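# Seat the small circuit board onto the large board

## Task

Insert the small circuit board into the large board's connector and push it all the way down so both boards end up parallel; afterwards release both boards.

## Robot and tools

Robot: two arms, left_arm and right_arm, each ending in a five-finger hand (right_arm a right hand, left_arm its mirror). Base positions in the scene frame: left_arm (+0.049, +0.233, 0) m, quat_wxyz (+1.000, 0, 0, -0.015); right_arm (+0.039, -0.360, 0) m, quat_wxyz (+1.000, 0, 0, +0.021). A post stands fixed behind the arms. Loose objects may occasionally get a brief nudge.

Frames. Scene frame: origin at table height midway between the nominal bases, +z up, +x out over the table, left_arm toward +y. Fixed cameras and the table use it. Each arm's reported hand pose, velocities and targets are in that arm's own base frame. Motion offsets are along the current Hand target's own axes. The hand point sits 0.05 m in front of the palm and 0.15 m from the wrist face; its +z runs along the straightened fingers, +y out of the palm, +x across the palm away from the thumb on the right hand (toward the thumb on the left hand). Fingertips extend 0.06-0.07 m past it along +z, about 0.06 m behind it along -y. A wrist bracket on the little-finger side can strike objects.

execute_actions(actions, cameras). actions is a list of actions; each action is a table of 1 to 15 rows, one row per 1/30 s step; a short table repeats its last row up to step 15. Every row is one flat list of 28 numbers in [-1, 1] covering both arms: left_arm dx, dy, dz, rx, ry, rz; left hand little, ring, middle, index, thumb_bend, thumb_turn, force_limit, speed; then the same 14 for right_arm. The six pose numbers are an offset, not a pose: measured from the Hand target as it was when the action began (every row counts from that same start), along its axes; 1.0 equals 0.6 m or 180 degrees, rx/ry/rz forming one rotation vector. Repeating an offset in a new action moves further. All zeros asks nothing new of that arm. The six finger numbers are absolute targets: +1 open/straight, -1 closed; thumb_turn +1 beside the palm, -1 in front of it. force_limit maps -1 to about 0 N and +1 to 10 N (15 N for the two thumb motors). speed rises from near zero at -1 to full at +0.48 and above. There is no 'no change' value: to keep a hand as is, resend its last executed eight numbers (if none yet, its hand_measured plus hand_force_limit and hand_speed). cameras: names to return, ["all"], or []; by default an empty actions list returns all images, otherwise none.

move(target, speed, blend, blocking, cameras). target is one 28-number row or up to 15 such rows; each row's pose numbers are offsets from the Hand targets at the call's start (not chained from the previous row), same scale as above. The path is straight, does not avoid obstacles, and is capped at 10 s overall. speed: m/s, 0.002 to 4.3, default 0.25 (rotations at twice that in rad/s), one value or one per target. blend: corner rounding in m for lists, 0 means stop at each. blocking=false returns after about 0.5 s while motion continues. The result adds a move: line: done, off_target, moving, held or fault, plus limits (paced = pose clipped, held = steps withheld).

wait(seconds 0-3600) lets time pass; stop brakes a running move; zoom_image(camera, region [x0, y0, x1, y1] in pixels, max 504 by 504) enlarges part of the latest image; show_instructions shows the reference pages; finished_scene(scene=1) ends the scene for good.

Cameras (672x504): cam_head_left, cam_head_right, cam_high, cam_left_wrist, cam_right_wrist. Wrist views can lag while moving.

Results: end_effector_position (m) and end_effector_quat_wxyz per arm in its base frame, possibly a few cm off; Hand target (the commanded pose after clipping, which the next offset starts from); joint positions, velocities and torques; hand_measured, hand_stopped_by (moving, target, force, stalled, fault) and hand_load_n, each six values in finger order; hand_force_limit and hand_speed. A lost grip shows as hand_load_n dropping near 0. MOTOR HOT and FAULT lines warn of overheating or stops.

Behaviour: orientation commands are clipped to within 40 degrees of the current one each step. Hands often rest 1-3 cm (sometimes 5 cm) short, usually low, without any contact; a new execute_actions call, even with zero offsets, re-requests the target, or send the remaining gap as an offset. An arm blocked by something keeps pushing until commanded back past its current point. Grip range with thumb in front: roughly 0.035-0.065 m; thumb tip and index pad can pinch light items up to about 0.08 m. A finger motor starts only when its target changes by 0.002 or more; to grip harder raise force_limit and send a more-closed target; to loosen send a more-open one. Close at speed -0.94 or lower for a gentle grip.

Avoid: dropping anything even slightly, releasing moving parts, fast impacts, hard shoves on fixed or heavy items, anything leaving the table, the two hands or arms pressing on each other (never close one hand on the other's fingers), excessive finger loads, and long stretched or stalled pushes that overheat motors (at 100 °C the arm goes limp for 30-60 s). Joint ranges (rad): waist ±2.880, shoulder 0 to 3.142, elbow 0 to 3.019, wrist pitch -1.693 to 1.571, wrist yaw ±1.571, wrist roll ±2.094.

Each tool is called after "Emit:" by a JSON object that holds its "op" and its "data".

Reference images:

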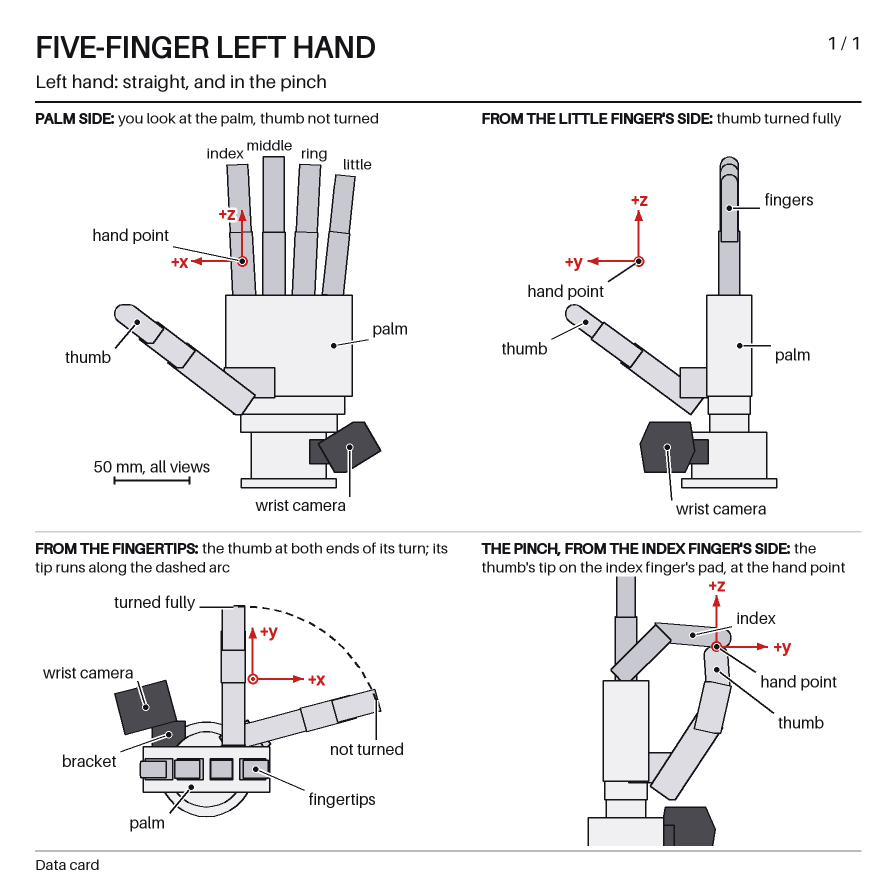

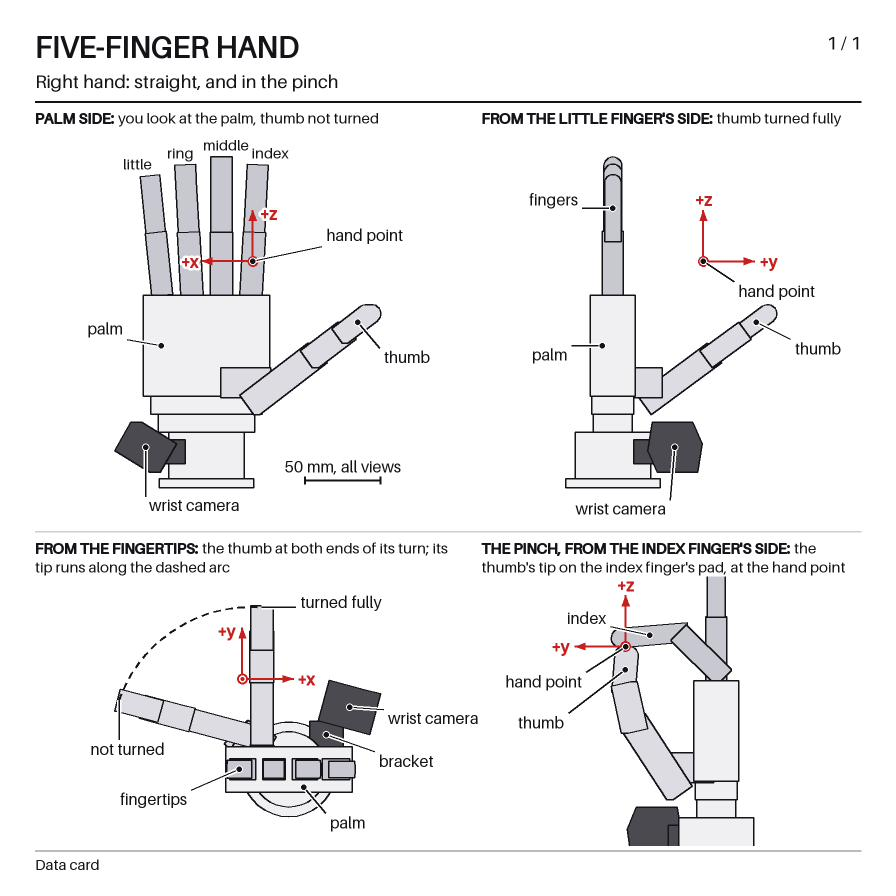

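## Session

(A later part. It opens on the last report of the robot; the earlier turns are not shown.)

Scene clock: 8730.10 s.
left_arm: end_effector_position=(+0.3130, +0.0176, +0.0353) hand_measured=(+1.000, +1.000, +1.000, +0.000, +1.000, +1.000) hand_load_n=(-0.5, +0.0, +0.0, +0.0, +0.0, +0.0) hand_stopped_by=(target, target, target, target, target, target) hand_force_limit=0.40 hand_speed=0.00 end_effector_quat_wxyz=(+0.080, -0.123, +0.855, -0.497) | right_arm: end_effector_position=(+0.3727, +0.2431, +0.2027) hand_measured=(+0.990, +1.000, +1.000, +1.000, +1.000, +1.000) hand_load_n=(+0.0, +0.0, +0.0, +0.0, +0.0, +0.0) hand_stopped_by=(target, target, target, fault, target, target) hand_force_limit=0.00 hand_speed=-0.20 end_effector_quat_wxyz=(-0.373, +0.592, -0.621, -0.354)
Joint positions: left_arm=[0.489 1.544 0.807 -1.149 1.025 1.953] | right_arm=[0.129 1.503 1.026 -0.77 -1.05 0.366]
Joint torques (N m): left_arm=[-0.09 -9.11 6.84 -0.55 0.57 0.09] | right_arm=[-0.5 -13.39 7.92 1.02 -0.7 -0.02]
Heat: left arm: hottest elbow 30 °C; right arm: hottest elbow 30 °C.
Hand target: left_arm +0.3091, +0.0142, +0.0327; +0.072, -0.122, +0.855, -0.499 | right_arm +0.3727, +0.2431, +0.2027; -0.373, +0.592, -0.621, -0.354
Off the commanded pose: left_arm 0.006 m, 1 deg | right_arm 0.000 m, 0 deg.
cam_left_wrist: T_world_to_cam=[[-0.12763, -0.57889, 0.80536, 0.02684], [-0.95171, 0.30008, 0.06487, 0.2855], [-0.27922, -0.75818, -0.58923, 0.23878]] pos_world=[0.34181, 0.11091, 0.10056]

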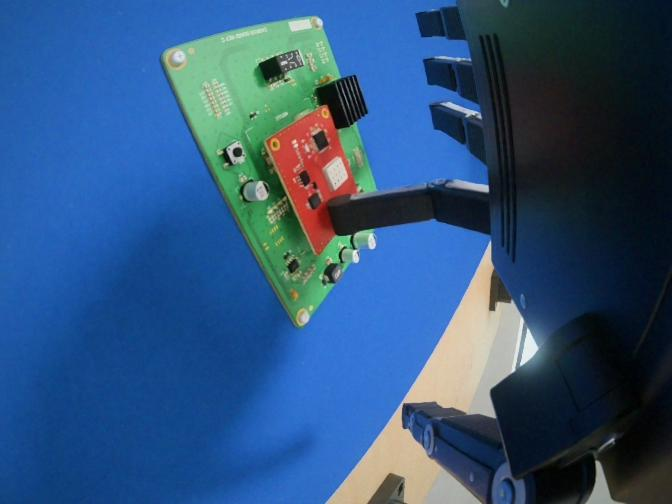

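Emit:
{"op": "execute_actions", "data": {"actions": [[[0.0015,0.0047,0.0030,0.0009,0.00185,-0.0032,1,1,1,0,1,1,0.4,0,0,0,0,0,0,0,0.99,1,1,1,1,1,0,-0.2],[0.003,0.0094,0.0060,0.0018,0.0037,-0.0064,1,1,1,0,1,1,0.4,0,0,0,0,0,0,0,0.99,1,1,1,1,1,0,-0.2]],[[0.0015,0.0047,0.0030,0.0009,0.00185,-0.0032,1,1,1,0,1,1,0.4,0,0,0,0,0,0,0,0.99,1,1,1,1,1,0,-0.2]]], "cameras": ["cam_left_wrist"]}}

Emit:
{"op": "zoom_image", "data": {"camera": "cam_left_wrist", "region": [220, 100, 400, 280]}}

Scene clock: 8737.50 s.
left_arm: end_effector_position=(+0.3119, +0.0161, +0.0330) hand_measured=(+1.000, +1.000, +1.000, +0.000, +1.000, +1.000) hand_load_n=(+0.0, +0.0, +0.0, -4.0, +0.0, +0.0) hand_stopped_by=(target, target, target, target, target, target) hand_force_limit=0.40 hand_speed=0.00 end_effector_quat_wxyz=(+0.075, -0.127, +0.853, -0.501) | right_arm: end_effector_position=(+0.3727, +0.2431, +0.2027) hand_measured=(+0.990, +1.000, +1.000, +1.000, +1.000, +1.000) hand_load_n=(+0.0, +0.0, +0.0, +0.0, +0.0, -0.5) hand_stopped_by=(target, target, target, fault, target, target) hand_force_limit=0.00 hand_speed=-0.20 end_effector_quat_wxyz=(-0.373, +0.592, -0.621, -0.354)
Joint positions: left_arm=[0.489 1.556 0.807 -1.152 1.03 1.953] | right_arm=[0.129 1.503 1.026 -0.77 -1.05 0.366]
Joint torques (N m): left_arm=[-0.62 -6.59 6.94 -0.17 0.44 0.11] | right_arm=[-0.32 -12.98 7.95 0.99 -0.7 -0.01]
Heat: left arm: hottest elbow 30 °C; right arm: hottest elbow 30 °C.
Hand target: left_arm +0.3066, +0.0129, +0.0227; +0.057, -0.130, +0.851, -0.505 | right_arm +0.3727, +0.2431, +0.2027; -0.373, +0.592, -0.621, -0.354
Off the commanded pose: left_arm 0.012 m, 2 deg | right_arm 0.000 m, 0 deg.
cam_left_wrist: T_world_to_cam=[[-0.11737, -0.56975, 0.81339, 0.024], [-0.95138, 0.29939, 0.07244, 0.28461], [-0.28479, -0.76534, -0.57719, 0.23748]] pos_world=[0.34122, 0.11022, 0.09693]

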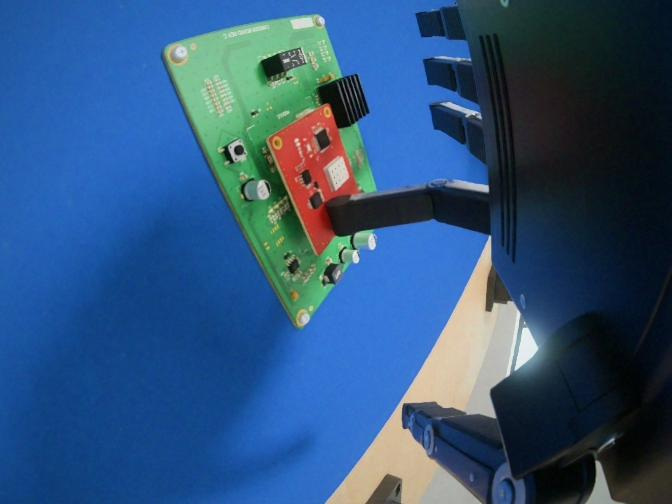

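Scaled by 2.800 from the camera's image (finer frame: 960x720).

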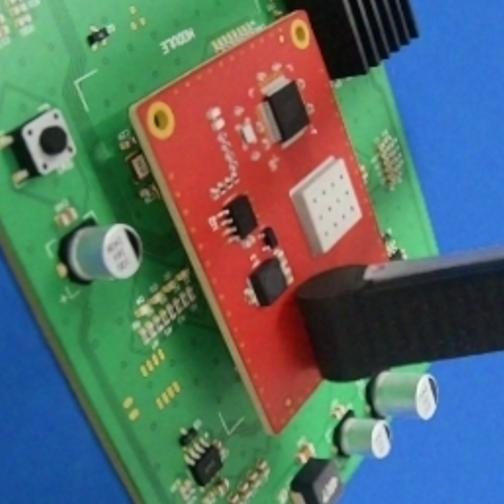

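Emit:
{"op": "execute_actions", "data": {"actions": [[[0.0015,0.0047,0.0030,0.0009,0.00185,-0.0032,1,1,1,0,1,1,0.4,0,0,0,0,0,0,0,0.99,1,1,1,1,1,0,-0.2],[0.003,0.0094,0.0060,0.0018,0.0037,-0.0064,1,1,1,0,1,1,0.4,0,0,0,0,0,0,0,0.99,1,1,1,1,1,0,-0.2]]], "cameras": ["cam_left_wrist"]}}

Emit:
{"op": "zoom_image", "data": {"camera": "cam_left_wrist", "region": [220, 100, 400, 280]}}

Scene clock: 8748.27 s.
left_arm: end_effector_position=(+0.3108, +0.0154, +0.0315) hand_measured=(+1.000, +1.000, +1.000, +0.000, +1.000, +1.000) hand_load_n=(+0.0, +0.0, +0.0, -7.5, +0.0, -0.5) hand_stopped_by=(target, target, target, target, target, target) hand_force_limit=0.40 hand_speed=0.00 end_effector_quat_wxyz=(+0.071, -0.133, +0.849, -0.506) | right_arm: end_effector_position=(+0.3727, +0.2431, +0.2027) hand_measured=(+0.990, +1.000, +1.000, +1.000, +1.000, +1.000) hand_load_n=(+0.0, +0.0, +0.0, +0.0, +0.0, +0.0) hand_stopped_by=(target, target, target, fault, target, target) hand_force_limit=0.00 hand_speed=-0.20 end_effector_quat_wxyz=(-0.373, +0.592, -0.621, -0.354)
Joint positions: left_arm=[0.493 1.567 0.807 -1.157 1.038 1.953] | right_arm=[0.129 1.503 1.026 -0.77 -1.05 0.366]
Joint torques (N m): left_arm=[-0.15 -5.66 6.94 -0.02 0.16 0.07] | right_arm=[-0.67 -12.86 7.92 1.05 -0.72 -0.03]
Heat: left arm: hottest elbow 30 °C; right arm: hottest elbow 30 °C.
Hand target: left_arm +0.3048, +0.0118, +0.0161; +0.047, -0.135, +0.849, -0.509 | right_arm +0.3727, +0.2431, +0.2027; -0.373, +0.592, -0.621, -0.354
Off the commanded pose: left_arm 0.017 m, 3 deg | right_arm 0.000 m, 0 deg.
cam_left_wrist: T_world_to_cam=[[-0.10488, -0.5589, 0.82258, 0.02036], [-0.95263, 0.29391, 0.07823, 0.28425], [-0.28549, -0.7754, -0.56325, 0.23575]] pos_world=[0.34022, 0.11064, 0.0938]

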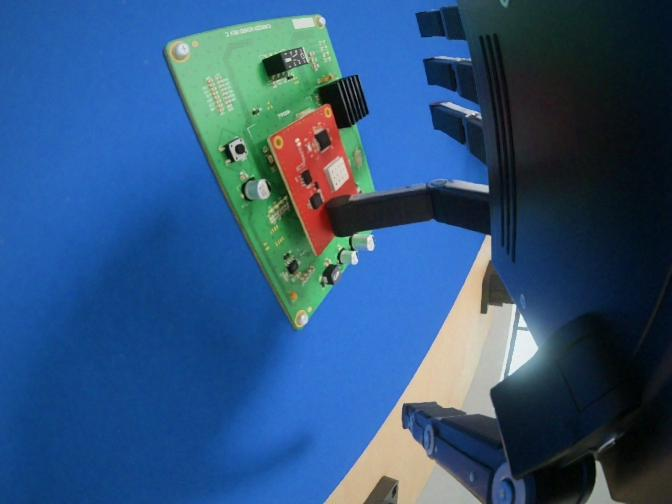

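Scaled by 2.800 from the camera's image (finer frame: 960x720).

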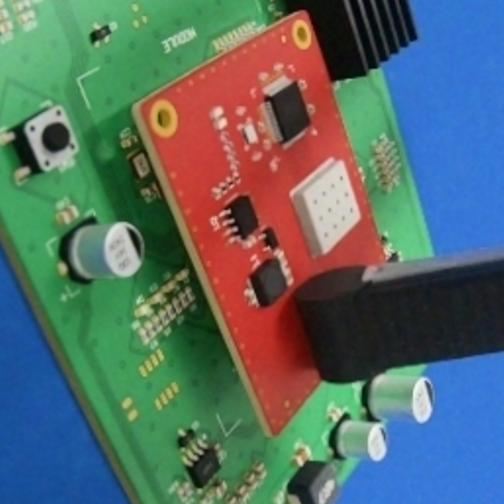

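Emit:
{"op": "execute_actions", "data": {"actions": [[[0.0015,0.0047,0.0030,0.0009,0.00185,-0.0032,1,1,1,0,1,1,0.4,0,0,0,0,0,0,0,0.99,1,1,1,1,1,0,-0.2],[0.003,0.0094,0.0060,0.0018,0.0037,-0.0064,1,1,1,0,1,1,0.4,0,0,0,0,0,0,0,0.99,1,1,1,1,1,0,-0.2]]], "cameras": ["cam_left_wrist"]}}

Emit:
{"op": "zoom_image", "data": {"camera": "cam_left_wrist", "region": [220, 100, 400, 280]}}

Scene clock: 8754.83 s.
left_arm: end_effector_position=(+0.3120, +0.0165, +0.0299) hand_measured=(+1.000, +1.000, +1.000, +0.000, +1.000, +1.000) hand_load_n=(+0.0, +0.0, +0.0, -9.0, +0.0, +0.0) hand_stopped_by=(target, target, target, target, target, target) hand_force_limit=0.40 hand_speed=0.00 end_effector_quat_wxyz=(+0.066, -0.139, +0.846, -0.510) | right_arm: end_effector_position=(+0.3727, +0.2431, +0.2027) hand_measured=(+0.990, +1.000, +1.000, +1.000, +1.000, +1.000) hand_load_n=(+0.0, +0.0, +0.0, +0.0, +0.0, +0.0) hand_stopped_by=(target, target, target, fault, target, target) hand_force_limit=0.00 hand_speed=-0.20 end_effector_quat_wxyz=(-0.373, +0.592, -0.621, -0.354)
Joint positions: left_arm=[0.497 1.586 0.817 -1.166 1.042 1.953] | right_arm=[0.129 1.503 1.026 -0.77 -1.05 0.366]
Joint torques (N m): left_arm=[-1.26 -4.42 6.28 0.13 0 0.11] | right_arm=[-0.38 -13.04 7.98 0.96 -0.68 -0.01]
Heat: left arm: hottest elbow 30 °C; right arm: hottest elbow 30 °C.
Hand target: left_arm +0.3027, +0.0108, +0.0095; +0.038, -0.141, +0.846, -0.512 | right_arm +0.3727, +0.2431, +0.2027; -0.373, +0.592, -0.621, -0.354
Off the commanded pose: left_arm 0.023 m, 3 deg | right_arm 0.000 m, 0 deg.
cam_left_wrist: T_world_to_cam=[[-0.09081, -0.5494, 0.83061, 0.01769], [-0.95309, 0.28976, 0.08746, 0.28513], [-0.28873, -0.78371, -0.54994, 0.23677]] pos_world=[0.34173, 0.11265, 0.09058]

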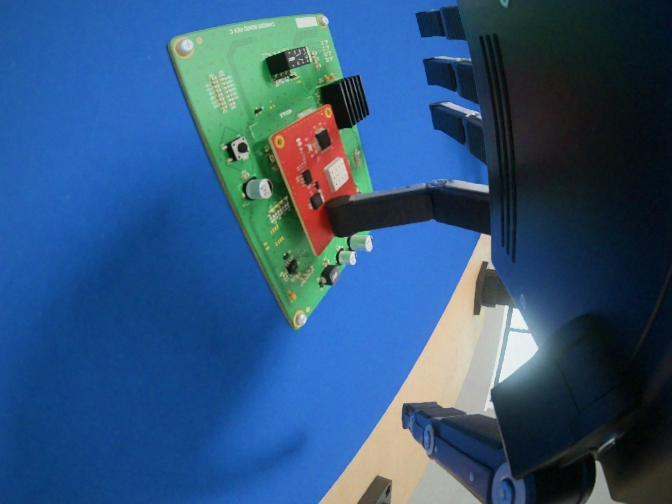

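Scaled by 2.800 from the camera's image (finer frame: 960x720).

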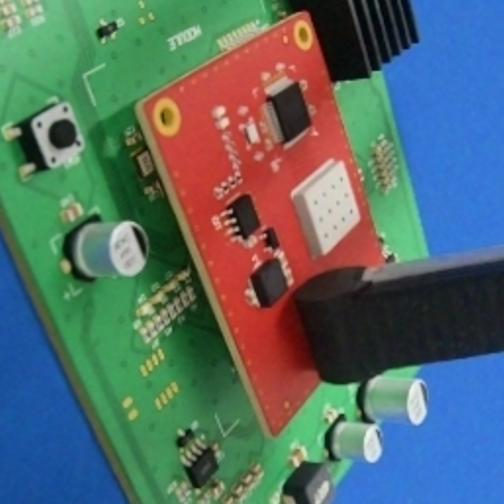

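Emit:
{"op": "zoom_image", "data": {"camera": "cam_left_wrist", "region": [245, 115, 290, 145]}}

Emit:
{"op": "zoom_image", "data": {"camera": "cam_left_wrist", "region": [300, 85, 345, 115]}}

Emit:
{"op": "zoom_image", "data": {"camera": "cam_left_wrist", "region": [290, 235, 335, 265]}}

Scaled by 11.200 from the camera's image (finer frame: 960x720).

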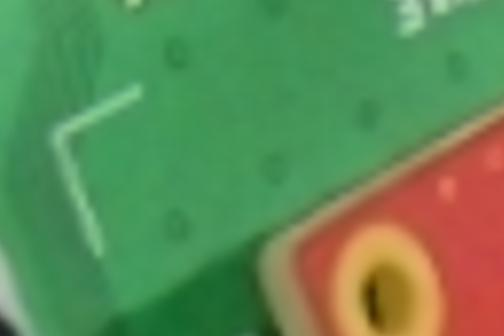

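Scaled by 11.200 from the camera's image (finer frame: 960x720).

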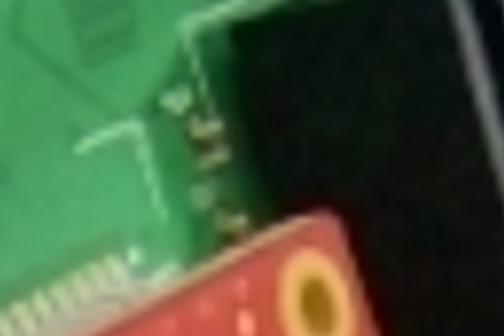

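Scaled by 11.200 from the camera's image (finer frame: 960x720).

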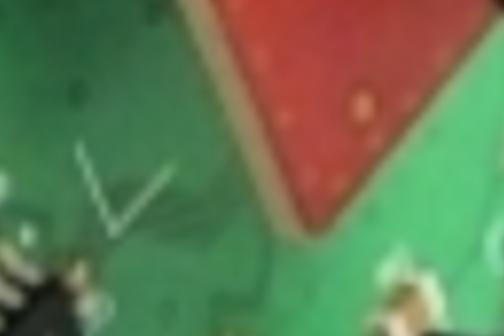

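Emit:
{"op": "execute_actions", "data": {"actions": [[[0.0015,0.0047,0.0030,0.0009,0.00185,-0.0032,1,1,1,0,1,1,0.4,0,0,0,0,0,0,0,0.99,1,1,1,1,1,0,-0.2],[0.003,0.0094,0.0060,0.0018,0.0037,-0.0064,1,1,1,0,1,1,0.4,0,0,0,0,0,0,0,0.99,1,1,1,1,1,0,-0.2]]], "cameras": ["cam_left_wrist"]}}

Emit:
{"op": "zoom_image", "data": {"camera": "cam_left_wrist", "region": [220, 100, 400, 280]}}

Scene clock: 8796.20 s.
left_arm: end_effector_position=(+0.3120, +0.0165, +0.0291) hand_measured=(+1.000, +1.000, +1.000, +0.000, +1.000, +1.000) hand_load_n=(+0.0, -0.5, +0.0, -10.5, +0.0, +0.0) hand_stopped_by=(target, target, target, target, target, target) hand_force_limit=0.40 hand_speed=0.00 end_effector_quat_wxyz=(+0.060, -0.146, +0.843, -0.515) | right_arm: end_effector_position=(+0.3727, +0.2431, +0.2027) hand_measured=(+0.990, +1.000, +1.000, +1.000, +1.000, +1.000) hand_load_n=(+0.0, +0.0, +0.0, +0.0, -0.5, +0.0) hand_stopped_by=(target, target, target, fault, target, target) hand_force_limit=0.00 hand_speed=-0.20 end_effector_quat_wxyz=(-0.373, +0.592, -0.621, -0.354)
Joint positions: left_arm=[0.5 1.6 0.824 -1.178 1.048 1.953] | right_arm=[0.129 1.503 1.026 -0.77 -1.05 0.366]
Joint torques (N m): left_arm=[-0.44 -4.42 5.68 -0.01 -0.24 0.23] | right_arm=[-0.26 -12.98 7.82 1.01 -0.71 -0.01]
Heat: left arm: hottest elbow 29 °C; right arm: hottest elbow 30 °C.
Hand target: left_arm +0.3006, +0.0097, +0.0030; +0.028, -0.146, +0.844, -0.516 | right_arm +0.3727, +0.2431, +0.2027; -0.373, +0.592, -0.621, -0.354
Off the commanded pose: left_arm 0.029 m, 4 deg | right_arm 0.000 m, 0 deg.
cam_left_wrist: T_world_to_cam=[[-0.07537, -0.53804, 0.83955, 0.01316], [-0.95331, 0.2858, 0.09757, 0.28496], [-0.29245, -0.79299, -0.53446, 0.23725]] pos_world=[0.34203, 0.11377, 0.08794]

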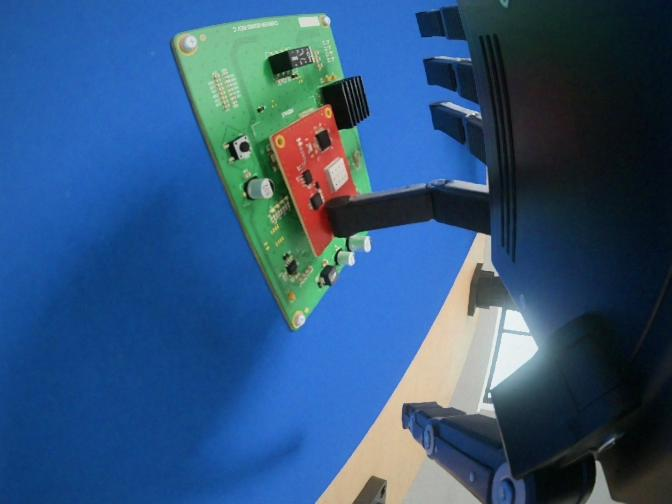

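Scaled by 2.800 from the camera's image (finer frame: 960x720).

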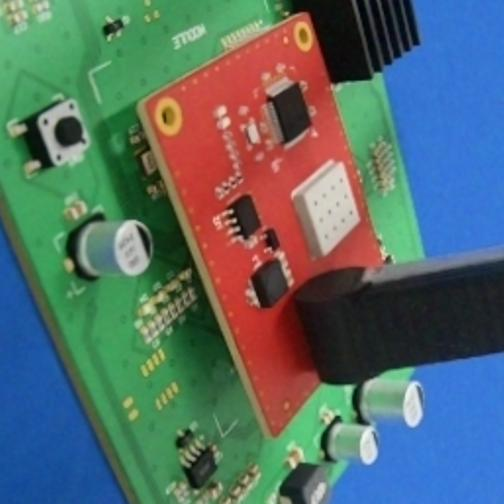

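Emit:
{"op": "execute_actions", "data": {"actions": [[[-0.003,-0.0094,-0.006,-0.0018,-0.0037,0.0064,1,1,1,0,1,1,0.4,0,0,0,0,0,0,0,0.99,1,1,1,1,1,0,-0.2],[-0.006,-0.0188,-0.012,-0.0036,-0.0074,0.0128,1,1,1,0,1,1,0.4,0,0,0,0,0,0,0,0.99,1,1,1,1,1,0,-0.2],[-0.009,-0.0282,-0.018,-0.0054,-0.0111,0.0192,1,1,1,0,1,1,0.4,0,0,0,0,0,0,0,0.99,1,1,1,1,1,0,-0.2],[-0.012,-0.0376,-0.024,-0.0072,-0.0148,0.0256,1,1,1,0,1,1,0.4,0,0,0,0,0,0,0,0.99,1,1,1,1,1,0,-0.2],[-0.015,-0.047,-0.03,-0.009,-0.0185,0.032,1,1,1,0,1,1,0.4,0,0,0,0,0,0,0,0.99,1,1,1,1,1,0,-0.2]]], "cameras": ["cam_left_wrist"]}}

Emit:
{"op": "zoom_image", "data": {"camera": "cam_left_wrist", "region": [220, 100, 400, 280]}}

Scene clock: 8803.93 s.
left_arm: end_effector_position=(+0.3148, +0.0186, +0.0368) hand_measured=(+1.000, +1.000, +1.000, +0.000, +1.000, +1.000) hand_load_n=(+0.0, +0.0, -0.5, +0.0, +0.0, -0.5) hand_stopped_by=(target, target, target, target, target, target) hand_force_limit=0.40 hand_speed=0.00 end_effector_quat_wxyz=(+0.073, -0.127, +0.854, -0.500) | right_arm: end_effector_position=(+0.3727, +0.2431, +0.2027) hand_measured=(+0.990, +1.000, +1.000, +1.000, +1.000, +1.000) hand_load_n=(+0.0, +0.0, +0.0, +0.0, +0.0, +0.0) hand_stopped_by=(target, target, target, fault, target, target) hand_force_limit=0.00 hand_speed=-0.20 end_effector_quat_wxyz=(-0.373, +0.592, -0.621, -0.354)
Joint positions: left_arm=[0.49 1.558 0.824 -1.17 1.026 1.953] | right_arm=[0.129 1.503 1.026 -0.77 -1.05 0.366]
Joint torques (N m): left_arm=[-1.32 -11.34 5.93 0.53 0.52 0.07] | right_arm=[-0.62 -13.33 7.86 0.98 -0.69 -0.01]
Heat: left arm: hottest elbow 29 °C; right arm: hottest elbow 30 °C.
Hand target: left_arm +0.3118, +0.0157, +0.0352; +0.077, -0.119, +0.856, -0.497 | right_arm +0.3727, +0.2431, +0.2027; -0.373, +0.592, -0.621, -0.354
Off the commanded pose: left_arm 0.004 m, 1 deg | right_arm 0.000 m, 0 deg.
cam_left_wrist: T_world_to_cam=[[-0.11477, -0.57148, 0.81255, 0.02196], [-0.9508, 0.30013, 0.07679, 0.28594], [-0.28775, -0.76376, -0.57782, 0.24339]] pos_world=[0.34443, 0.11262, 0.10084]

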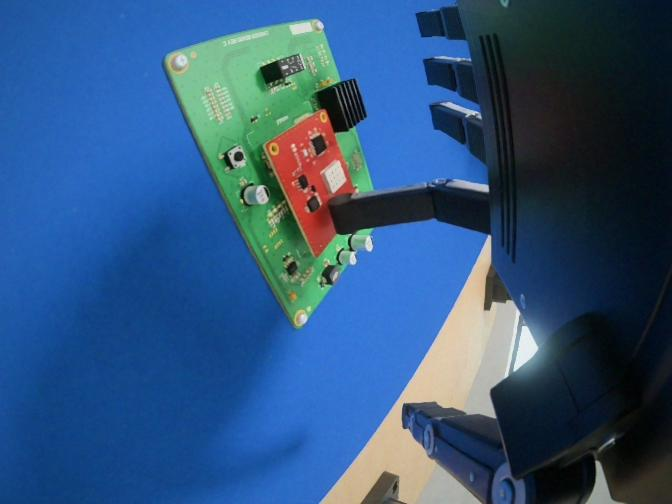

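Scaled by 2.800 from the camera's image (finer frame: 960x720).

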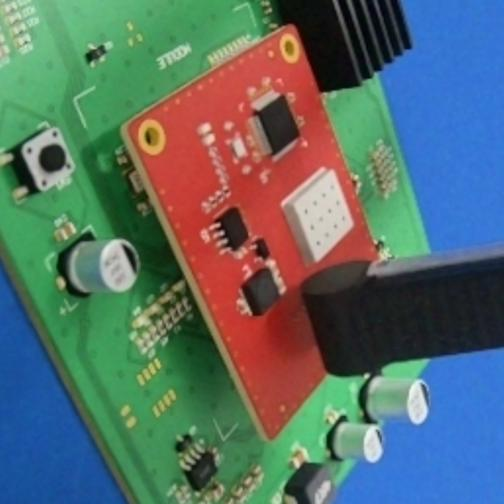

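Emit:
{"op": "execute_actions", "data": {"actions": [[[-0.003,-0.0094,-0.006,-0.0018,-0.0037,0.0064,1,1,1,0,1,1,0.4,0,0,0,0,0,0,0,0.99,1,1,1,1,1,0,-0.2],[-0.006,-0.0188,-0.012,-0.0036,-0.0074,0.0128,1,1,1,0,1,1,0.4,0,0,0,0,0,0,0,0.99,1,1,1,1,1,0,-0.2]],[[0,0,0,0,0,0,1,1,1,1,1,1,0.4,0,0,0,0,0,0,0,0.99,1,1,1,1,1,0,-0.2]]], "cameras": ["all"]}}

Scene clock: 8810.80 s.
left_arm: end_effector_position=(+0.3177, +0.0205, +0.0517) hand_measured=(+1.000, +1.000, +1.000, +1.000, +1.000, +1.000) hand_load_n=(+0.0, +0.0, +0.0, +0.0, +0.0, -0.5) hand_stopped_by=(target, target, target, target, target, target) hand_force_limit=0.40 hand_speed=0.00 end_effector_quat_wxyz=(+0.096, -0.114, +0.859, -0.491) | right_arm: end_effector_position=(+0.3727, +0.2431, +0.2027) hand_measured=(+0.990, +1.000, +1.000, +1.000, +1.000, +1.000) hand_load_n=(+0.0, +0.0, +0.0, +0.0, -0.5, +0.0) hand_stopped_by=(target, target, target, fault, target, target) hand_force_limit=0.00 hand_speed=-0.20 end_effector_quat_wxyz=(-0.373, +0.592, -0.621, -0.354)
Joint positions: left_arm=[0.49 1.498 0.82 -1.17 1.024 1.953] | right_arm=[0.129 1.503 1.026 -0.77 -1.05 0.366]
Joint torques (N m): left_arm=[-0.21 -10.58 6.38 0.65 0.51 0.07] | right_arm=[-0.5 -12.86 7.92 1.02 -0.69 -0.01]
Heat: left arm: hottest elbow 29 °C; right arm: hottest elbow 30 °C.
Hand target: left_arm +0.3148, +0.0173, +0.0486; +0.096, -0.108, +0.860, -0.489 | right_arm +0.3727, +0.2431, +0.2027; -0.373, +0.592, -0.621, -0.354
Off the commanded pose: left_arm 0.005 m, 1 deg | right_arm 0.000 m, 0 deg.
cam_left_wrist: T_world_to_cam=[[-0.15404, -0.5938, 0.78973, 0.02541], [-0.95343, 0.29909, 0.03891, 0.28982], [-0.25931, -0.74696, -0.61222, 0.24657]] pos_world=[0.34418, 0.11259, 0.11961]
cam_right_wrist: T_world_to_cam=[[-0.9804, -0.04041, -0.19285, 0.41766], [-0.19302, 0.00012, 0.9812, -0.1242], [-0.03963, 0.99918, -0.00792, -0.11447]] pos_world=[0.38096, 0.13127, 0.2015]

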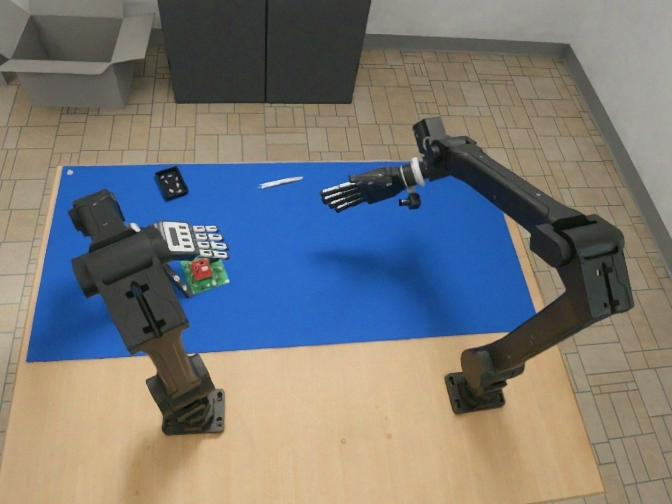

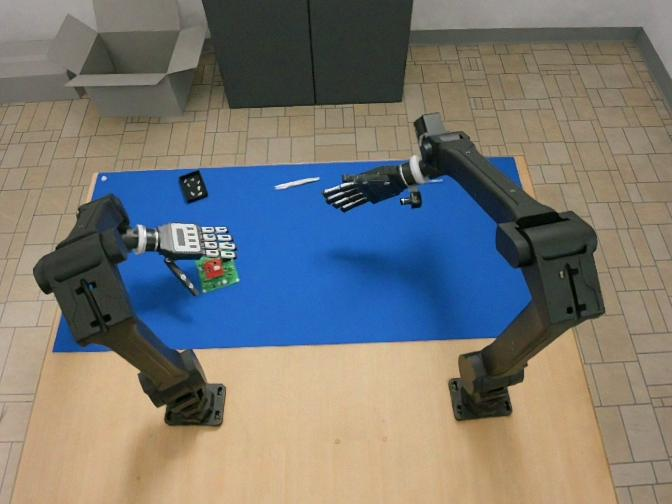

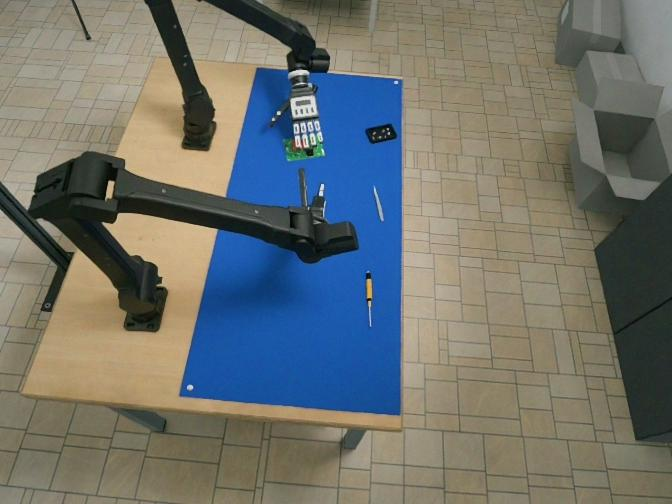

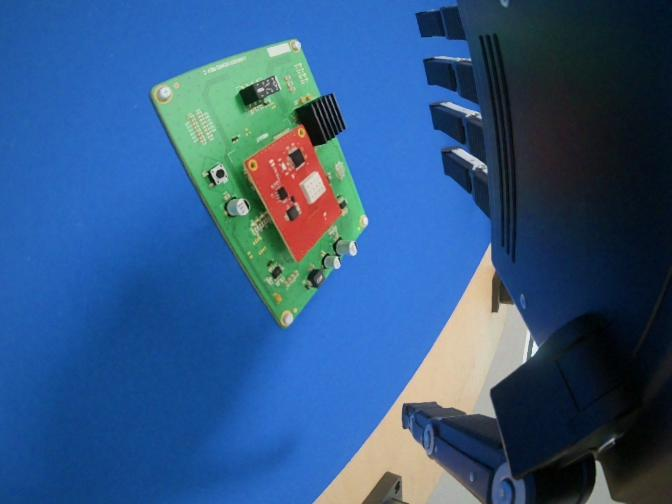

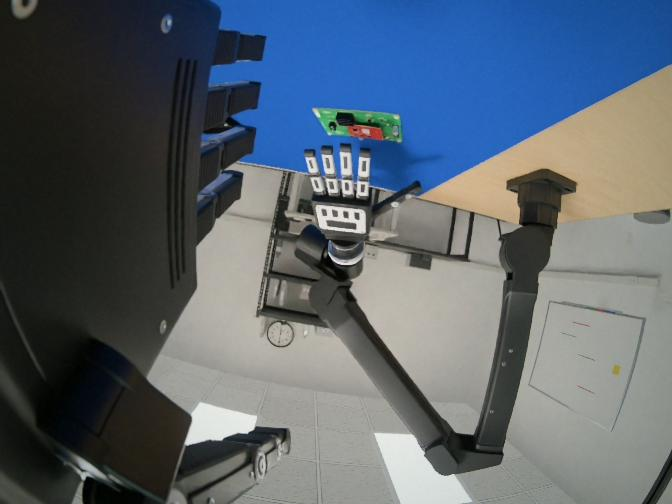

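Emit:
{"op": "execute_actions", "data": {"actions": [[[0,0,0,0,0,0,1,1,1,0,1,1,0.4,0,0,0,0,0,0,0,0.99,1,1,1,1,1,0,-0.2]],[[0.001,0.0064,0.0039,0.0008,0.0019,-0.0034,1,1,1,0,1,1,0.4,0,0,0,0,0,0,0,0.99,1,1,1,1,1,0,-0.2],[0.0021,0.0128,0.0078,0.0016,0.0038,-0.0068,1,1,1,0,1,1,0.4,0,0,0,0,0,0,0,0.99,1,1,1,1,1,0,-0.2],[0.0032,0.0192,0.0116,0.0024,0.0058,-0.0102,1,1,1,0,1,1,0.4,0,0,0,0,0,0,0,0.99,1,1,1,1,1,0,-0.2],[0.0042,0.02562,0.01553,0.00325,0.00768,-0.01355,1,1,1,0,1,1,0.4,0,0,0,0,0,0,0,0.99,1,1,1,1,1,0,-0.2]]], "cameras": ["cam_left_wrist"]}}

Emit:
{"op": "zoom_image", "data": {"camera": "cam_left_wrist", "region": [220, 100, 400, 280]}}

Scene clock: 8837.20 s.
left_arm: end_effector_position=(+0.3165, +0.0199, +0.0377) hand_measured=(+1.000, +1.000, +1.000, +0.000, +1.000, +1.000) hand_load_n=(+0.0, +0.0, +0.0, +0.0, +0.0, +0.0) hand_stopped_by=(target, target, target, target, target, target) hand_force_limit=0.40 hand_speed=0.00 end_effector_quat_wxyz=(+0.081, -0.122, +0.856, -0.496) | right_arm: end_effector_position=(+0.3727, +0.2431, +0.2027) hand_measured=(+0.990, +1.000, +1.000, +1.000, +1.000, +1.000) hand_load_n=(+0.0, +0.0, +0.0, +0.0, -0.5, +0.0) hand_stopped_by=(target, target, target, fault, target, target) hand_force_limit=0.00 hand_speed=-0.20 end_effector_quat_wxyz=(-0.373, +0.592, -0.621, -0.354)
Joint positions: left_arm=[0.49 1.547 0.82 -1.157 1.024 1.953] | right_arm=[0.129 1.503 1.026 -0.77 -1.05 0.366]
Joint torques (N m): left_arm=[-0.15 -8.7 6.63 0.42 0.56 0.07] | right_arm=[-0.62 -13.1 7.88 1.07 -0.7 -0.02]
Heat: left arm: hottest elbow 30 °C; right arm: hottest elbow 30 °C.
Hand target: left_arm +0.3135, +0.0165, +0.0305; +0.075, -0.120, +0.856, -0.497 | right_arm +0.3727, +0.2431, +0.2027; -0.373, +0.592, -0.621, -0.354
Off the commanded pose: left_arm 0.008 m, 1 deg | right_arm 0.000 m, 0 deg.
cam_left_wrist: T_world_to_cam=[[-0.1291, -0.58056, 0.80392, 0.02722], [-0.95183, 0.29991, 0.06373, 0.28808], [-0.27811, -0.75697, -0.59131, 0.24268]] pos_world=[0.34521, 0.1131, 0.10326]

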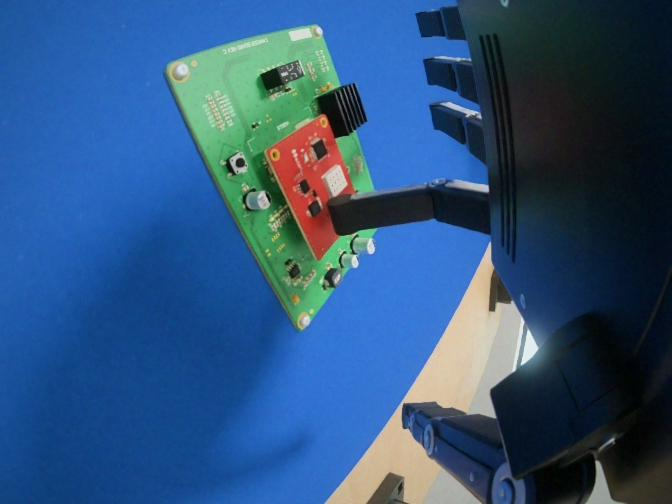

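Scaled by 2.800 from the camera's image (finer frame: 960x720).

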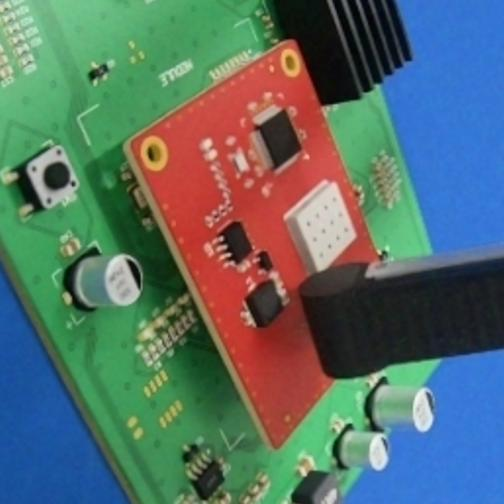

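Emit:
{"op": "execute_actions", "data": {"actions": [[[0.0054,-0.0017,0.0003,0.0011,0.0027,-0.0047,1,1,1,0,1,1,0.4,0,0,0,0,0,0,0,0.99,1,1,1,1,1,0,-0.2],[0.0107,-0.00337,0.00067,0.00229,0.00538,-0.00948,1,1,1,0,1,1,0.4,0,0,0,0,0,0,0,0.99,1,1,1,1,1,0,-0.2]]], "cameras": ["cam_left_wrist"]}}

Emit:
{"op": "zoom_image", "data": {"camera": "cam_left_wrist", "region": [220, 100, 400, 280]}}

Scene clock: 8852.50 s.
left_arm: end_effector_position=(+0.3147, +0.0189, +0.0384) hand_measured=(+1.000, +1.000, +1.000, +0.000, +1.000, +1.000) hand_load_n=(+0.0, +0.0, +0.0, +0.0, +0.0, -0.5) hand_stopped_by=(target, target, target, target, target, target) hand_force_limit=0.40 hand_speed=0.00 end_effector_quat_wxyz=(+0.077, -0.125, +0.855, -0.497) | right_arm: end_effector_position=(+0.3727, +0.2431, +0.2027) hand_measured=(+0.990, +1.000, +1.000, +1.000, +1.000, +1.000) hand_load_n=(+0.0, +0.0, +0.0, +0.0, +0.0, +0.0) hand_stopped_by=(target, target, target, fault, target, target) hand_force_limit=0.00 hand_speed=-0.20 end_effector_quat_wxyz=(-0.373, +0.592, -0.621, -0.354)
Joint positions: left_arm=[0.49 1.547 0.82 -1.166 1.024 1.953] | right_arm=[0.129 1.503 1.026 -0.77 -1.05 0.366]
Joint torques (N m): left_arm=[0.03 -7.59 6.53 -0.53 0.57 0.06] | right_arm=[-0.73 -12.98 7.86 1.01 -0.69 0]
Heat: left arm: hottest elbow 30 °C; right arm: hottest elbow 30 °C.
Hand target: left_arm +0.3077, +0.0134, +0.0321; +0.061, -0.128, +0.853, -0.502 | right_arm +0.3727, +0.2431, +0.2027; -0.373, +0.592, -0.621, -0.354
Off the commanded pose: left_arm 0.011 m, 2 deg | right_arm 0.000 m, 0 deg.
cam_left_wrist: T_world_to_cam=[[-0.12234, -0.57689, 0.80761, 0.02359], [-0.95128, 0.3002, 0.07034, 0.28613], [-0.28302, -0.75966, -0.58551, 0.24326]] pos_world=[0.34392, 0.11251, 0.10325]

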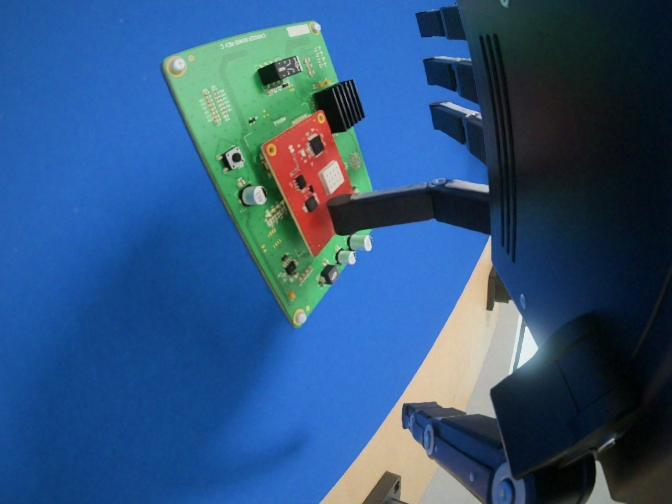

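Scaled by 2.800 from the camera's image (finer frame: 960x720).

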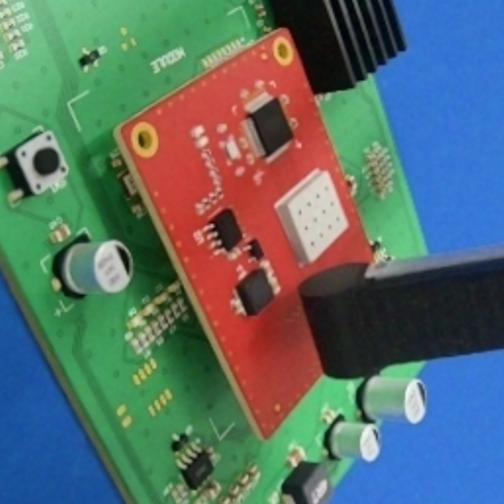

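Emit:
{"op": "execute_actions", "data": {"actions": [[[0.003,0.0003,0.0009,0.0007,0.0018,0.0009,1,1,1,0,1,1,0.4,0,0,0,0,0,0,0,0.99,1,1,1,1,1,0,-0.2],[0.00588,0.00053,0.00172,0.0015,0.00353,0.00172,1,1,1,0,1,1,0.4,0,0,0,0,0,0,0,0.99,1,1,1,1,1,0,-0.2]]], "cameras": ["cam_left_wrist"]}}

Emit:
{"op": "zoom_image", "data": {"camera": "cam_left_wrist", "region": [220, 100, 400, 280]}}

Scene clock: 8869.73 s.
left_arm: end_effector_position=(+0.3123, +0.0177, +0.0381) hand_measured=(+1.000, +1.000, +1.000, +0.000, +1.000, +1.000) hand_load_n=(+0.0, +0.0, -0.5, +0.0, +0.0, +0.0) hand_stopped_by=(target, target, target, target, target, target) hand_force_limit=0.40 hand_speed=0.00 end_effector_quat_wxyz=(+0.074, -0.121, +0.855, -0.500) | right_arm: end_effector_position=(+0.3727, +0.2431, +0.2027) hand_measured=(+0.990, +1.000, +1.000, +1.000, +1.000, +1.000) hand_load_n=(+0.0, +0.0, +0.0, +0.0, -0.5, +0.0) hand_stopped_by=(target, target, target, fault, target, target) hand_force_limit=0.00 hand_speed=-0.20 end_effector_quat_wxyz=(-0.373, +0.592, -0.621, -0.354)
Joint positions: left_arm=[0.49 1.551 0.82 -1.183 1.024 1.973] | right_arm=[0.129 1.503 1.026 -0.77 -1.05 0.366]
Joint torques (N m): left_arm=[0.38 -7.65 6.35 -0.46 0.54 0.06] | right_arm=[-0.44 -13.1 7.91 1.03 -0.69 -0.01]
Heat: left arm: hottest elbow 30 °C; right arm: hottest elbow 30 °C.
Hand target: left_arm +0.3045, +0.0117, +0.0313; +0.058, -0.123, +0.852, -0.505 | right_arm +0.3727, +0.2431, +0.2027; -0.373, +0.592, -0.621, -0.354
Off the commanded pose: left_arm 0.012 m, 2 deg | right_arm 0.000 m, 0 deg.
cam_left_wrist: T_world_to_cam=[[-0.12624, -0.57188, 0.81057, 0.02379], [-0.94821, 0.30965, 0.07078, 0.28302], [-0.29147, -0.75966, -0.58135, 0.24385]] pos_world=[0.34244, 0.11121, 0.10244]

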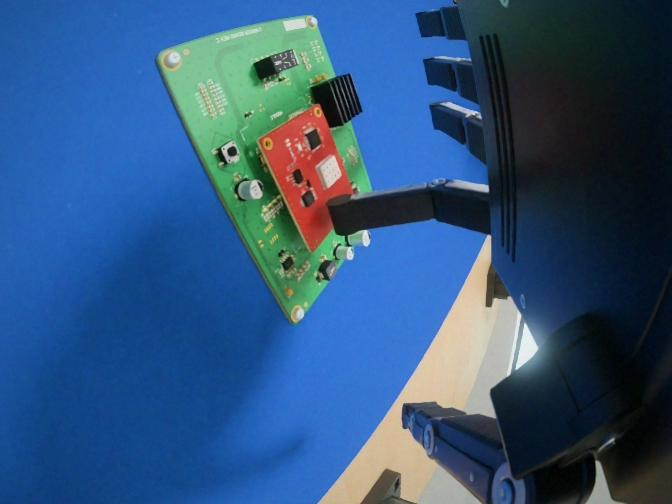

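Scaled by 2.800 from the camera's image (finer frame: 960x720).

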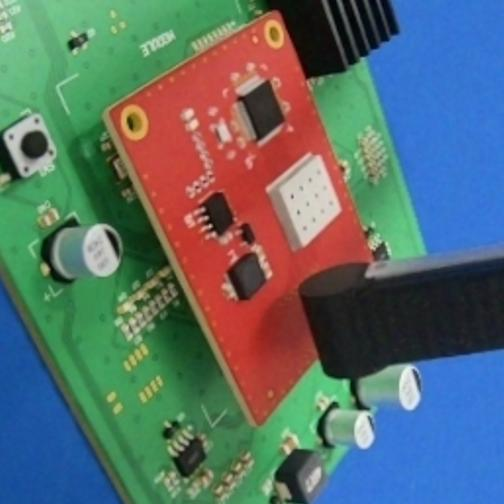

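Emit:
{"op": "execute_actions", "data": {"actions": [[[0.0015,0.0047,0.0030,0.0009,0.00185,-0.0032,1,1,1,0,1,1,0.4,0,0,0,0,0,0,0,0.99,1,1,1,1,1,0,-0.2],[0.0023,0.0071,0.0045,0.00135,0.0028,-0.0048,1,1,1,0,1,1,0.4,0,0,0,0,0,0,0,0.99,1,1,1,1,1,0,-0.2]]], "cameras": ["cam_left_wrist"]}}

Emit:
{"op": "zoom_image", "data": {"camera": "cam_left_wrist", "region": [220, 100, 400, 280]}}

Scene clock: 8877.97 s.
left_arm: end_effector_position=(+0.3108, +0.0165, +0.0337) hand_measured=(+1.000, +1.000, +1.000, +0.000, +1.000, +1.000) hand_load_n=(+0.0, +0.0, +0.0, +0.0, +0.0, -0.5) hand_stopped_by=(target, target, target, target, target, target) hand_force_limit=0.40 hand_speed=0.00 end_effector_quat_wxyz=(+0.067, -0.125, +0.852, -0.503) | right_arm: end_effector_position=(+0.3727, +0.2431, +0.2027) hand_measured=(+0.990, +1.000, +1.000, +1.000, +1.000, +1.000) hand_load_n=(+0.0, +0.0, +0.0, +0.0, +0.0, +0.0) hand_stopped_by=(target, target, target, fault, target, target) hand_force_limit=0.00 hand_speed=-0.20 end_effector_quat_wxyz=(-0.373, +0.592, -0.621, -0.354)
Joint positions: left_arm=[0.49 1.57 0.82 -1.184 1.026 1.974] | right_arm=[0.129 1.503 1.026 -0.77 -1.05 0.366]
Joint torques (N m): left_arm=[0.26 -8.41 6.24 -0.53 0.46 0.08] | right_arm=[-0.67 -12.81 7.87 1.06 -0.72 0]
Heat: left arm: hottest elbow 30 °C; right arm: hottest elbow 30 °C.
Hand target: left_arm +0.3032, +0.0110, +0.0264; +0.051, -0.127, +0.851, -0.508 | right_arm +0.3727, +0.2431, +0.2027; -0.373, +0.592, -0.621, -0.354
Off the commanded pose: left_arm 0.012 m, 2 deg | right_arm 0.000 m, 0 deg.
cam_left_wrist: T_world_to_cam=[[-0.11343, -0.563, 0.81864, 0.02203], [-0.94708, 0.31029, 0.08217, 0.28157], [-0.30028, -0.76599, -0.56841, 0.24241]] pos_world=[0.34196, 0.11072, 0.09662]

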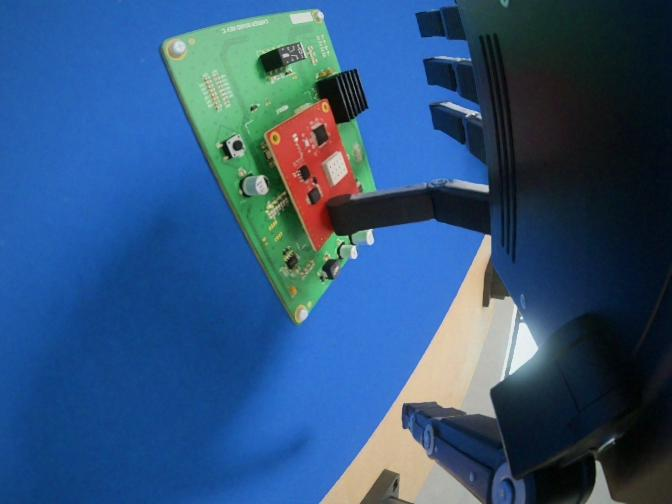

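Scaled by 2.800 from the camera's image (finer frame: 960x720).

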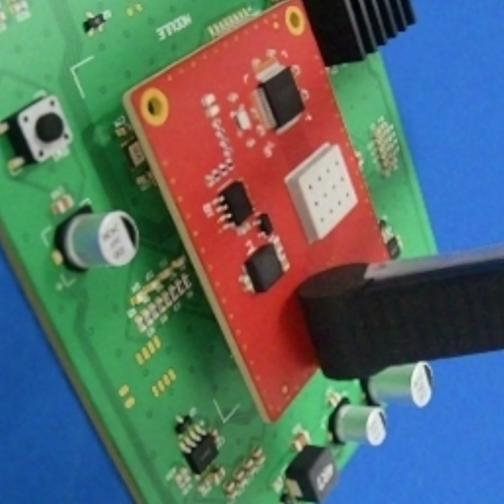

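Emit:
{"op": "execute_actions", "data": {"actions": [[[-0.0019,0.0016,0.0004,-0.0003,-0.0006,0.0011,1,1,1,0,1,1,0.4,0,0,0,0,0,0,0,0.99,1,1,1,1,1,0,-0.2],[-0.0037,0.0032,0.0009,-0.0006,-0.0013,0.0023,1,1,1,0,1,1,0.4,0,0,0,0,0,0,0,0.99,1,1,1,1,1,0,-0.2],[-0.0056,0.0048,0.0013,-0.0009,-0.0019,0.0034,1,1,1,0,1,1,0.4,0,0,0,0,0,0,0,0.99,1,1,1,1,1,0,-0.2],[-0.0074,0.0064,0.0017,-0.0012,-0.0025,0.0045,1,1,1,0,1,1,0.4,0,0,0,0,0,0,0,0.99,1,1,1,1,1,0,-0.2],[-0.0093,0.008,0.0021,-0.0015,-0.0032,0.0057,1,1,1,0,1,1,0.4,0,0,0,0,0,0,0,0.99,1,1,1,1,1,0,-0.2],[-0.01115,0.00967,0.00257,-0.00173,-0.00379,0.00679,1,1,1,0,1,1,0.4,0,0,0,0,0,0,0,0.99,1,1,1,1,1,0,-0.2]]], "cameras": ["cam_left_wrist"]}}

Emit:
{"op": "zoom_image", "data": {"camera": "cam_left_wrist", "region": [220, 100, 400, 280]}}

Scene clock: 8892.13 s.
left_arm: end_effector_position=(+0.3123, +0.0169, +0.0326) hand_measured=(+1.000, +1.000, +1.000, +0.000, +1.000, +1.000) hand_load_n=(+0.0, +0.0, +0.0, -1.0, +0.0, -0.5) hand_stopped_by=(target, target, target, target, target, target) hand_force_limit=0.40 hand_speed=0.00 end_effector_quat_wxyz=(+0.069, -0.124, +0.852, -0.503) | right_arm: end_effector_position=(+0.3727, +0.2431, +0.2027) hand_measured=(+0.990, +1.000, +1.000, +1.000, +1.000, +1.000) hand_load_n=(+0.0, +0.0, +0.0, +0.0, +0.0, +0.0) hand_stopped_by=(target, target, target, fault, target, target) hand_force_limit=0.00 hand_speed=-0.20 end_effector_quat_wxyz=(-0.373, +0.592, -0.621, -0.354)
Joint positions: left_arm=[0.49 1.572 0.82 -1.176 1.028 1.974] | right_arm=[0.129 1.503 1.026 -0.77 -1.05 0.366]
Joint torques (N m): left_arm=[-0.73 -7.59 6 0.85 0.4 0.17] | right_arm=[-0.62 -12.86 7.94 1.01 -0.72 -0.01]
Heat: left arm: hottest elbow 30 °C; right arm: hottest elbow 30 °C.
Hand target: left_arm +0.3090, +0.0141, +0.0202; +0.061, -0.121, +0.853, -0.504 | right_arm +0.3727, +0.2431, +0.2027; -0.373, +0.592, -0.621, -0.354
Off the commanded pose: left_arm 0.013 m, 1 deg | right_arm 0.000 m, 0 deg.
cam_left_wrist: T_world_to_cam=[[-0.11785, -0.56396, 0.81735, 0.02483], [-0.94776, 0.30956, 0.07694, 0.28333], [-0.29641, -0.76559, -0.57098, 0.24154]] pos_world=[0.34305, 0.11122, 0.09582]

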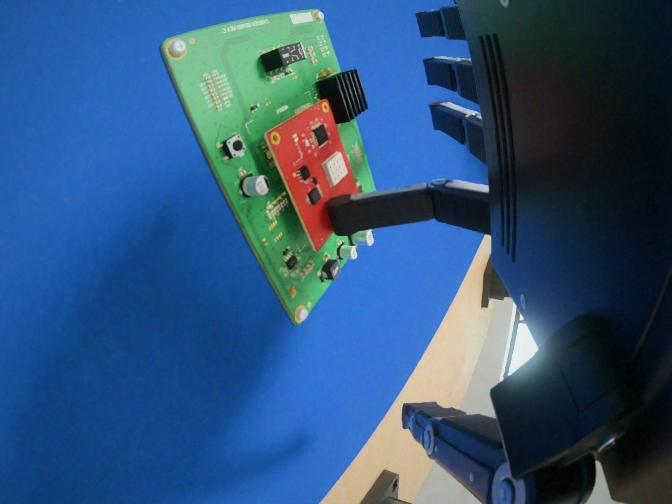

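Scaled by 2.800 from the camera's image (finer frame: 960x720).

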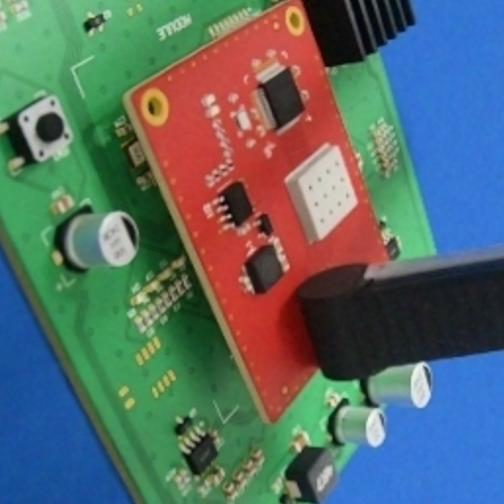

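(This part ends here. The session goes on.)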